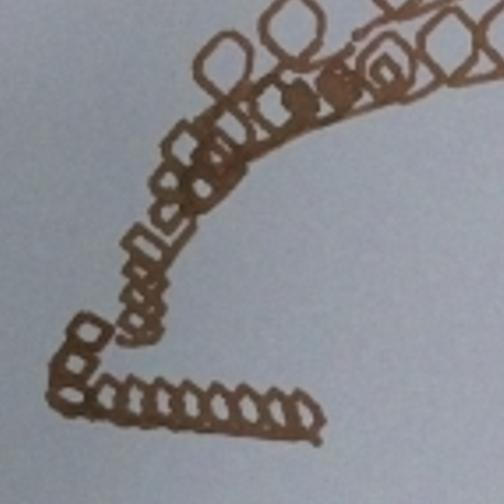

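{"fn": "move", "kwargs": {"target": [[0,0,0,0,0,0,1,-0.0040,0,0.089565,0,0.025435,0.198334,-1],[0,0,0,0,0,0,1,-0.0040,0,0.099565,0,0.035435,0.208334,-1],[0,0,0,0,0,0,1,-0.0040,0,0.078465,0,0.016795,0.202491,-1],[0,0,0,0,0,0,1,-0.0158,0,0.078465,0,0.016795,0.202491,-1]], "speed": [0.5,0.1,0.15,0.12]}}

{"fn": "move", "kwargs": {"target": [[0,0,0,0,0,0,1,0,0,-0.008172,0,-0.011143,-0.00398,-1],[0,0,0,0,0,0,1,0,0,0.012728,0,0.007497,-0.00712,-1],[0,0,0,0,0,0,1,0,0,0.01612,0,0.012097,-0.00935,-1],[0,0,0,0,0,0,1,0,0,0.020908,0,0.018597,0.00005,-1],[0,0,0,0,0,0,1,0,0,0.0243,0,0.023197,0.00228,-1],[0,0,0,0,0,0,1,0,0,0.0034,0,0.004557,0.00542,-1],[0,0,0,0,0,0,1,0,0,0.000008,0,-0.000043,0.00765,-1],[0,0,0,0,0,0,1,0,0,-0.00478,0,-0.006543,-0.00175,-1],[0,0,0,0,0,0,1,0,0,-0.017358,0,-0.024117,-0.007563,-1],[0,0,0,0,0,0,1,0,0,0.003542,0,-0.005477,-0.010703,-1],[0,0,0,0,0,0,1,0,0,0.006934,0,-0.000877,-0.012933,-1],[0,0,0,0,0,0,1,0,0,0.011722,0,0.005623,-0.003533,-1],[0,0,0,0,0,0,1,0,0,0.015114,0,0.010223,-0.001303,-1],[0,0,0,0,0,0,1,0,0,-0.005786,0,-0.008417,0.001837,-1],[0,0,0,0,0,0,1,0,0,-0.009178,0,-0.013017,0.004067,-1]], "speed": [0.04,0.08,0.025,0.04,0.025,0.08,0.025,0.04,0.04,0.08,0.025,0.04,0.025,0.08,0.025], "blend": [0.002,0.002,0.002,0.002,0.002,0.002,0.002,0.002,0.002,0.002,0.002,0.002,0.002,0.002,0]}}

{"fn": "move", "kwargs": {"target": [[0,0,0,0,0,0,1,0,0,-0.004788,0,-0.0065,-0.0094,-1],[0,0,0,0,0,0,1,0,0,-0.017504,0,-0.023894,-0.015311,-1],[0,0,0,0,0,0,1,0,0,0.003396,0,-0.005254,-0.018451,-1],[0,0,0,0,0,0,1,0,0,0.006788,0,-0.000654,-0.020681,-1],[0,0,0,0,0,0,1,0,0,0.011576,0,0.005846,-0.011281,-1],[0,0,0,0,0,0,1,0,0,0.014968,0,0.010446,-0.009051,-1],[0,0,0,0,0,0,1,0,0,-0.005932,0,-0.008194,-0.005911,-1],[0,0,0,0,0,0,1,0,0,-0.009324,0,-0.012794,-0.003681,-1],[0,0,0,0,0,0,1,0,0,-0.014112,0,-0.019294,-0.013081,-1],[0,0,0,0,0,0,1,0,0,-0.026662,0,-0.036504,-0.019095,-1],[0,0,0,0,0,0,1,0,0,-0.005762,0,-0.017864,-0.022235,-1],[0,0,0,0,0,0,1,0,0,-0.00237,0,-0.013264,-0.024465,-1],[0,0,0,0,0,0,1,0,0,0.002418,0,-0.006764,-0.015065,-1],[0,0,0,0,0,0,1,0,0,0.00581,0,-0.002164,-0.012835,-1],[0,0,0,0,0,0,1,0,0,-0.01509,0,-0.020804,-0.009695,-1]], "speed": [0.04,0.04,0.08,0.025,0.04,0.025,0.08,0.025,0.04,0.04,0.08,0.025,0.04,0.025,0.08], "blend": [0.002,0.002,0.002,0.002,0.002,0.002,0.002,0.002,0.002,0.002,0.002,0.002,0.002,0.002,0]}}

{"fn": "move", "kwargs": {"target": [[0,0,0,0,0,0,1,0,0,-0.003392,0,-0.0046,0.00223,-1],[0,0,0,0,0,0,1,0,0,-0.00818,0,-0.0111,-0.00717,-1],[0,0,0,0,0,0,1,0,0,-0.02002,0,-0.027409,-0.013055,-1],[0,0,0,0,0,0,1,0,0,0.00088,0,-0.008769,-0.016195,-1],[0,0,0,0,0,0,1,0,0,0.004272,0,-0.004169,-0.018425,-1],[0,0,0,0,0,0,1,0,0,0.00906,0,0.002331,-0.009025,-1],[0,0,0,0,0,0,1,0,0,0.012452,0,0.006931,-0.006795,-1],[0,0,0,0,0,0,1,0,0,-0.008448,0,-0.011709,-0.003655,-1],[0,0,0,0,0,0,1,0,0,-0.01184,0,-0.016309,-0.001425,-1],[0,0,0,0,0,0,1,0,0,-0.016628,0,-0.022809,-0.010825,-1],[0,0,0,0,0,0,1,0,0,-0.030401,0,-0.041883,-0.017759,-1],[0,0,0,0,0,0,1,0,0,-0.009501,0,-0.023243,-0.020899,-1],[0,0,0,0,0,0,1,0,0,-0.006109,0,-0.018643,-0.023129,-1],[0,0,0,0,0,0,1,0,0,-0.001321,0,-0.012143,-0.013729,-1],[0,0,0,0,0,0,1,0,0,0.002071,0,-0.007543,-0.011499,-1]], "speed": [0.025,0.04,0.04,0.08,0.025,0.04,0.025,0.08,0.025,0.04,0.04,0.08,0.025,0.04,0.025], "blend": [0.002,0.002,0.002,0.002,0.002,0.002,0.002,0.002,0.002,0.002,0.002,0.002,0.002,0.002,0]}}

{"fn": "move", "kwargs": {"target": [[0,0,0,0,0,0,1,0,0,-0.0209,0,-0.01864,0.00314,-1],[0,0,0,0,0,0,1,0,0,-0.024292,0,-0.02324,0.00537,-1],[0,0,0,0,0,0,1,0,0,-0.02908,0,-0.02974,-0.00403,-1],[0,0,0,0,0,0,1,0,0,-0.033287,0,-0.03567,-0.005118,-1],[0,0,0,0,0,0,1,0,0,-0.013719,0,-0.017471,0.004768,-1],[0,0,0,0,0,0,1,0,0,0.014649,0,0.020677,0.016287,-1],[0,0,0,0,0,0,1,0,0,0.043556,0,0.06036,0.026953,-1],[0,0,0,0,0,0,1,0,0,0.016805,0,0.033924,0.03182,-1],[0,0,0,0,0,0,1,0,0,0.043272,0,0.059968,0.014781,-1],[0,0,0,0,0,0,1,0,0,0.014445,0,0.030666,0.030993,-1],[0,0,0,0,0,0,1,0,0,0.041027,0,0.056871,0.013954,-1],[0,0,0,0,0,0,1,0,0,0.012755,0,0.028334,0.030372,-1],[0,0,0,0,0,0,1,0.0118,0,0.012755,0,0.028334,0.030372,-1]], "speed": [0.08,0.025,0.04,0.05,0.08,0.08,0.08,0.1,0.1,0.1,0.1,0.1,0.3], "blend": [0.002,0.002,0.002,0.002,0.002,0.003,0.002,0.002,0.002,0.002,0.002,0,0]}}

{"fn": "move", "kwargs": {"target": [[0,0,0,0,0,0,1,0,0,-0.004441,0,-0.01269,-0.036236,-1],[0,0,0,0,0,0,1,0,0,0.005559,0,-0.00269,-0.026236,-1],[0,0,0,0,0,0,1,0,0,-0.015341,0,-0.02133,-0.032073,-1],[0,0,0,0,0,0,1,-0.0118,0,-0.015341,0,-0.02133,-0.032073,-1]], "speed": [0.3,0.1,0.15,0.12]}}

{"fn": "move", "kwargs": {"target": [[0,0,0,0,0,0,1,0,0,-0.005069,0,-0.006931,-0.00277,-1],[0,0,0,0,0,0,1,0,0,0.015831,0,0.011709,-0.006104,-1],[0,0,0,0,0,0,1,0,0,0.019403,0,0.016592,-0.008454,-1],[0,0,0,0,0,0,1,0,0,0.024471,0,0.023522,0.00092,-1],[0,0,0,0,0,0,1,0,0,0.028043,0,0.028405,0.00327,-1],[0,0,0,0,0,0,1,0,0,0.007143,0,0.009765,0.006604,-1],[0,0,0,0,0,0,1,0,0,0.003571,0,0.004882,0.008954,-1],[0,0,0,0,0,0,1,0,0,-0.001497,0,-0.002048,-0.00042,-1],[0,0,0,0,0,0,1,0,0,-0.003174,0,-0.004341,-0.001439,-1],[0,0,0,0,0,0,1,0.0118,0,-0.003174,0,-0.004341,-0.001439,-1]], "speed": [0.04,0.08,0.025,0.04,0.025,0.08,0.025,0.04,0.04,0.3], "blend": [0.002,0.002,0.002,0.002,0.002,0.002,0.002,0.002,0,0]}}

{"fn": "move", "kwargs": {"target": [[0,0,0,0,0,0,1,0,0,0.002993,0,-0.002076,-0.011926,-1],[0,0,0,0,0,0,1,0,0,0.012993,0,0.007924,-0.001926,-1],[0,0,0,0,0,0,1,0,0,-0.007607,0,-0.010716,0.001673,-1],[0,0,0,0,0,0,1,-0.0118,0,-0.007607,0,-0.010716,0.001673,-1]], "speed": [0.3,0.1,0.15,0.12]}}

{"fn": "move", "kwargs": {"target": [[0,0,0,0,0,0,1,0,0,-0.004718,0,-0.006491,0.00497,-1],[0,0,0,0,0,0,1,0.0118,0,-0.004718,0,-0.006491,0.00497,-1]], "speed": [0.04,0.3]}}

{"fn": "move", "kwargs": {"target": [0,0,0,0,0,0,1,0.004,0,-0.09,0,-0.04,-0.18,-1], "speed": 0.6, "cameras": ["cam_above"]}}

{"fn": "zoom_image", "kwargs": {"camera": "cam_above", "region": [220, 250, 320, 350]}}

Scene clock: 614.30 s.
left_arm: end_effector_position=(+0.3943, +0.3350, +0.1104) grip_measured=+1.000 grip_effort_nm=0.00 end_effector_quat_wxyz=(+0.619, -0.015, +0.785, -0.003) | right_arm: end_effector_position=(+0.3232, +0.1371, +0.0610) grip_measured=-0.804 grip_effort_nm=-1.03 end_effector_quat_wxyz=(+0.478, -0.393, +0.744, +0.253)
Joint positions: left_arm=[1.014 -0.037 1.582 -0.053 0.332 -0.05 0.094] | right_arm=[0.569 -0.004 2.159 -0.009 1.162 0.978 0.009]
Joint torques (N m): left_arm=[1.69 0.05 -6.57 -0.04 5.24 -0.12] | right_arm=[1.49 -0.02 -11.93 0.01 4.94 -0.61]
Heat: left arm: 44 °C; right arm: 47 °C.
Joint targets: left_arm=[1.021 -0.037 1.573 -0.053 0.341 -0.050] | right_arm=[0.559 -0.006 2.119 -0.009 1.154 0.971]
move: off_target (right_arm); right_arm: the shoulder is farthest, 0.039 rad from its target

Scene clock: 622.50 s.
left_arm: end_effector_position=(+0.3943, +0.3350, +0.1104) grip_measured=+1.000 grip_effort_nm=0.00 end_effector_quat_wxyz=(+0.619, -0.015, +0.785, -0.003) | right_arm: end_effector_position=(+0.3215, +0.1300, +0.0606) grip_measured=-0.804 grip_effort_nm=-1.03 end_effector_quat_wxyz=(+0.474, -0.393, +0.747, +0.249)
Joint positions: left_arm=[1.014 -0.037 1.582 -0.053 0.332 -0.05 0.094] | right_arm=[0.563 -0.004 2.137 -0.009 1.135 0.974 0.009]
Joint torques (N m): left_arm=[1.65 0.04 -6.49 -0.05 5.09 -0.13] | right_arm=[1.56 -0.03 -11.7 0.01 4.71 0.58]
Heat: left arm: 44 °C; right arm: 46 °C.
Joint targets: left_arm=[1.021 -0.037 1.573 -0.053 0.341 -0.050] | right_arm=[0.558 -0.006 2.099 -0.009 1.125 0.981]
move: off_target (right_arm); right_arm: the shoulder is farthest, 0.039 rad from its target

Scene clock: 631.10 s.
left_arm: end_effector_position=(+0.3943, +0.3350, +0.1104) grip_measured=+1.000 grip_effort_nm=0.00 end_effector_quat_wxyz=(+0.619, -0.015, +0.785, -0.003) | right_arm: end_effector_position=(+0.3247, +0.1135, +0.0603) grip_measured=-0.804 grip_effort_nm=-1.03 end_effector_quat_wxyz=(+0.472, -0.386, +0.755, +0.242)
Joint positions: left_arm=[1.014 -0.037 1.582 -0.053 0.332 -0.05 0.094] | right_arm=[0.562 -0.004 2.102 -0.009 1.087 0.952 0.009]
Joint torques (N m): left_arm=[1.67 0.07 -6.34 -0.04 5.18 -0.1] | right_arm=[1.56 -0.02 -11.29 0.01 4.81 0.55]
Heat: left arm: 44 °C; right arm: 46 °C.
Joint targets: left_arm=[1.021 -0.037 1.573 -0.053 0.341 -0.050] | right_arm=[0.559 -0.006 2.065 -0.009 1.079 0.959]
move: off_target (right_arm); right_arm: the shoulder is farthest, 0.036 rad from its target

Scene clock: 639.60 s.
left_arm: end_effector_position=(+0.3943, +0.3350, +0.1104) grip_measured=+1.000 grip_effort_nm=0.00 end_effector_quat_wxyz=(+0.619, -0.015, +0.785, -0.003) | right_arm: end_effector_position=(+0.3284, +0.0936, +0.0595) grip_measured=-0.804 grip_effort_nm=-1.03 end_effector_quat_wxyz=(+0.470, -0.377, +0.763, +0.233)
Joint positions: left_arm=[1.014 -0.037 1.582 -0.053 0.332 -0.05 0.094] | right_arm=[0.562 -0.004 2.061 -0.009 1.032 0.925 0.009]
Joint torques (N m): left_arm=[1.7 0.02 -6.54 -0.03 5.15 -0.08] | right_arm=[1.54 -0.02 -7.51 0.01 8.25 0.73]
Heat: left arm: 44 °C; right arm: 46 °C.
Joint targets: left_arm=[1.021 -0.037 1.573 -0.053 0.341 -0.050] | right_arm=[0.559 -0.006 2.070 -0.009 1.062 0.933]
move: done

Scene clock: 648.50 s.
left_arm: end_effector_position=(+0.3943, +0.3350, +0.1104) grip_measured=+1.000 grip_effort_nm=0.00 end_effector_quat_wxyz=(+0.619, -0.015, +0.785, -0.003) | right_arm: end_effector_position=(+0.3151, +0.1422, +0.0760) grip_measured=-0.804 grip_effort_nm=-1.03 end_effector_quat_wxyz=(+0.496, -0.392, +0.727, +0.267)
Joint positions: left_arm=[1.014 -0.037 1.582 -0.053 0.332 -0.05 0.094] | right_arm=[0.628 -0.004 2.137 -0.009 1.135 0.995 0.009]
Joint torques (N m): left_arm=[1.67 0.04 -6.45 -0.04 5.16 -0.09] | right_arm=[1.89 -0.03 -11.71 0.01 4.78 0.5]
Heat: left arm: 44 °C; right arm: 46 °C.
Joint targets: left_arm=[1.021 -0.037 1.573 -0.053 0.341 -0.050] | right_arm=[0.658 -0.006 2.098 -0.009 1.125 1.001]
move: off_target (right_arm); right_arm: the shoulder is farthest, 0.038 rad from its target

Scene clock: 652.07 s.
left_arm: end_effector_position=(+0.3943, +0.3350, +0.1104) grip_measured=+1.000 grip_effort_nm=0.00 end_effector_quat_wxyz=(+0.619, -0.015, +0.785, -0.003) | right_arm: end_effector_position=(+0.3323, +0.1079, +0.0603) grip_measured=-0.804 grip_effort_nm=-1.03 end_effector_quat_wxyz=(+0.475, -0.379, +0.758, +0.237)
Joint positions: left_arm=[1.014 -0.037 1.582 -0.053 0.332 -0.05 0.094] | right_arm=[0.566 -0.004 2.103 -0.007 1.086 0.936 0.009]
Joint torques (N m): left_arm=[1.67 0.06 -6.56 -0.02 5.29 -0.05] | right_arm=[1.53 -0.02 -11.48 -0.01 4.86 -0.54]
Heat: left arm: 44 °C; right arm: 46 °C.
Joint targets: left_arm=[1.021 -0.037 1.573 -0.053 0.341 -0.050] | right_arm=[0.559 -0.006 2.064 -0.009 1.078 0.930]
move: off_target (right_arm); right_arm: the shoulder is farthest, 0.039 rad from its target

Scene clock: 657.37 s.
left_arm: end_effector_position=(+0.3943, +0.3350, +0.1104) grip_measured=+1.000 grip_effort_nm=0.00 end_effector_quat_wxyz=(+0.619, -0.015, +0.785, -0.003) | right_arm: end_effector_position=(+0.3365, +0.1101, +0.0748) grip_measured=-0.804 grip_effort_nm=-1.03 end_effector_quat_wxyz=(+0.499, -0.371, +0.743, +0.248)
Joint positions: left_arm=[1.014 -0.037 1.582 -0.053 0.332 -0.05 0.094] | right_arm=[0.628 -0.004 2.095 -0.007 1.077 0.932 0.009]
Joint torques (N m): left_arm=[1.68 0.02 -6.43 -0.03 5.18 -0.08] | right_arm=[1.89 -0.03 -11.4 -0.02 4.74 -0.54]
Heat: left arm: 45 °C; right arm: 46 °C.
Joint targets: left_arm=[1.021 -0.037 1.573 -0.053 0.341 -0.050] | right_arm=[0.658 -0.006 2.057 -0.009 1.068 0.926]
move: off_target (right_arm); right_arm: the shoulder is farthest, 0.038 rad from its target

Scene clock: 660.80 s.
left_arm: end_effector_position=(+0.3943, +0.3350, +0.1104) grip_measured=+1.000 grip_effort_nm=0.00 end_effector_quat_wxyz=(+0.619, -0.015, +0.785, -0.003) | right_arm: end_effector_position=(+0.3324, +0.0973, +0.0598) grip_measured=-0.804 grip_effort_nm=-1.03 end_effector_quat_wxyz=(+0.473, -0.376, +0.762, +0.233)
Joint positions: left_arm=[1.014 -0.037 1.582 -0.053 0.332 -0.05 0.094] | right_arm=[0.567 -0.004 2.078 -0.007 1.051 0.924 0.009]
Joint torques (N m): left_arm=[1.69 0 -6.61 -0.05 5.37 -0.01] | right_arm=[1.49 -0.03 -11.18 -0.01 4.83 0.49]
Heat: left arm: 45 °C; right arm: 46 °C.
Joint targets: left_arm=[1.021 -0.037 1.573 -0.053 0.341 -0.050] | right_arm=[0.558 -0.006 2.040 -0.009 1.044 0.930]
move: off_target (right_arm); right_arm: the shoulder is farthest, 0.038 rad from its target

Scene clock: 662.50 s.
left_arm: end_effector_position=(+0.3943, +0.3350, +0.1104) grip_measured=+1.000 grip_effort_nm=0.00 end_effector_quat_wxyz=(+0.619, -0.015, +0.785, -0.003) | right_arm: end_effector_position=(+0.3296, +0.1037, +0.0742) grip_measured=-0.804 grip_effort_nm=-1.03 end_effector_quat_wxyz=(+0.494, -0.373, +0.745, +0.247)
Joint positions: left_arm=[1.014 -0.037 1.582 -0.053 0.332 -0.05 0.094] | right_arm=[0.628 -0.004 2.067 -0.007 1.039 0.935 0.009]
Joint torques (N m): left_arm=[1.67 0.01 -6.58 -0.07 5.31 -0.05] | right_arm=[1.89 -0.03 -11.12 -0.01 4.71 0.51]
Heat: left arm: 45 °C; right arm: 46 °C.
Joint targets: left_arm=[1.021 -0.037 1.573 -0.053 0.341 -0.050] | right_arm=[0.659 -0.006 2.029 -0.009 1.030 0.941]
move: off_target (right_arm); right_arm: the shoulder is farthest, 0.038 rad from its target

Scene clock: 663.67 s.
left_arm: end_effector_position=(+0.3943, +0.3350, +0.1104) grip_measured=+1.000 grip_effort_nm=0.00 end_effector_quat_wxyz=(+0.619, -0.015, +0.785, -0.003) | right_arm: end_effector_position=(+0.4596, -0.0699, +0.1544) grip_measured=-0.804 grip_effort_nm=-1.03 end_effector_quat_wxyz=(+0.595, -0.206, +0.760, +0.160)
Joint positions: left_arm=[1.014 -0.037 1.582 -0.053 0.332 -0.05 0.094] | right_arm=[0.667 -0.004 1.862 -0.006 0.951 0.536 0.009]
Joint torques (N m): left_arm=[1.68 0.01 -6.58 -0.03 5.34 -0.08] | right_arm=[1.89 -0.02 -9.66 -0.02 5.18 0.39]
Heat: left arm: 45 °C; right arm: 46 °C.
Joint targets: left_arm=[1.021 -0.037 1.573 -0.053 0.341 -0.050] | right_arm=[0.692 -0.006 1.830 -0.009 0.941 0.541]
move: done

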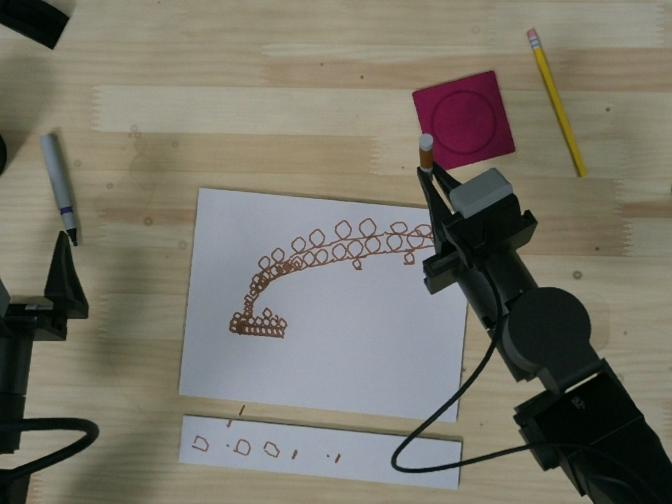

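Scaled by 5.040 from the camera's image (finer frame: 960x720).

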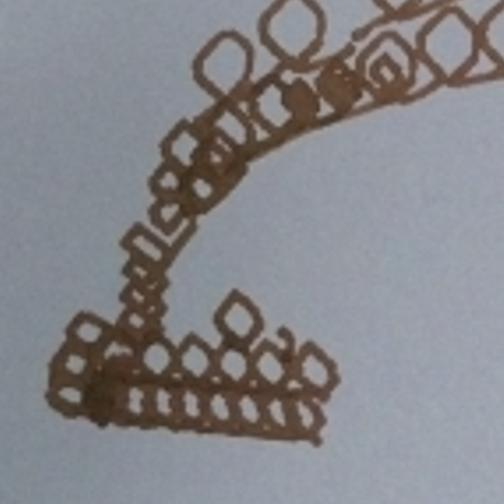

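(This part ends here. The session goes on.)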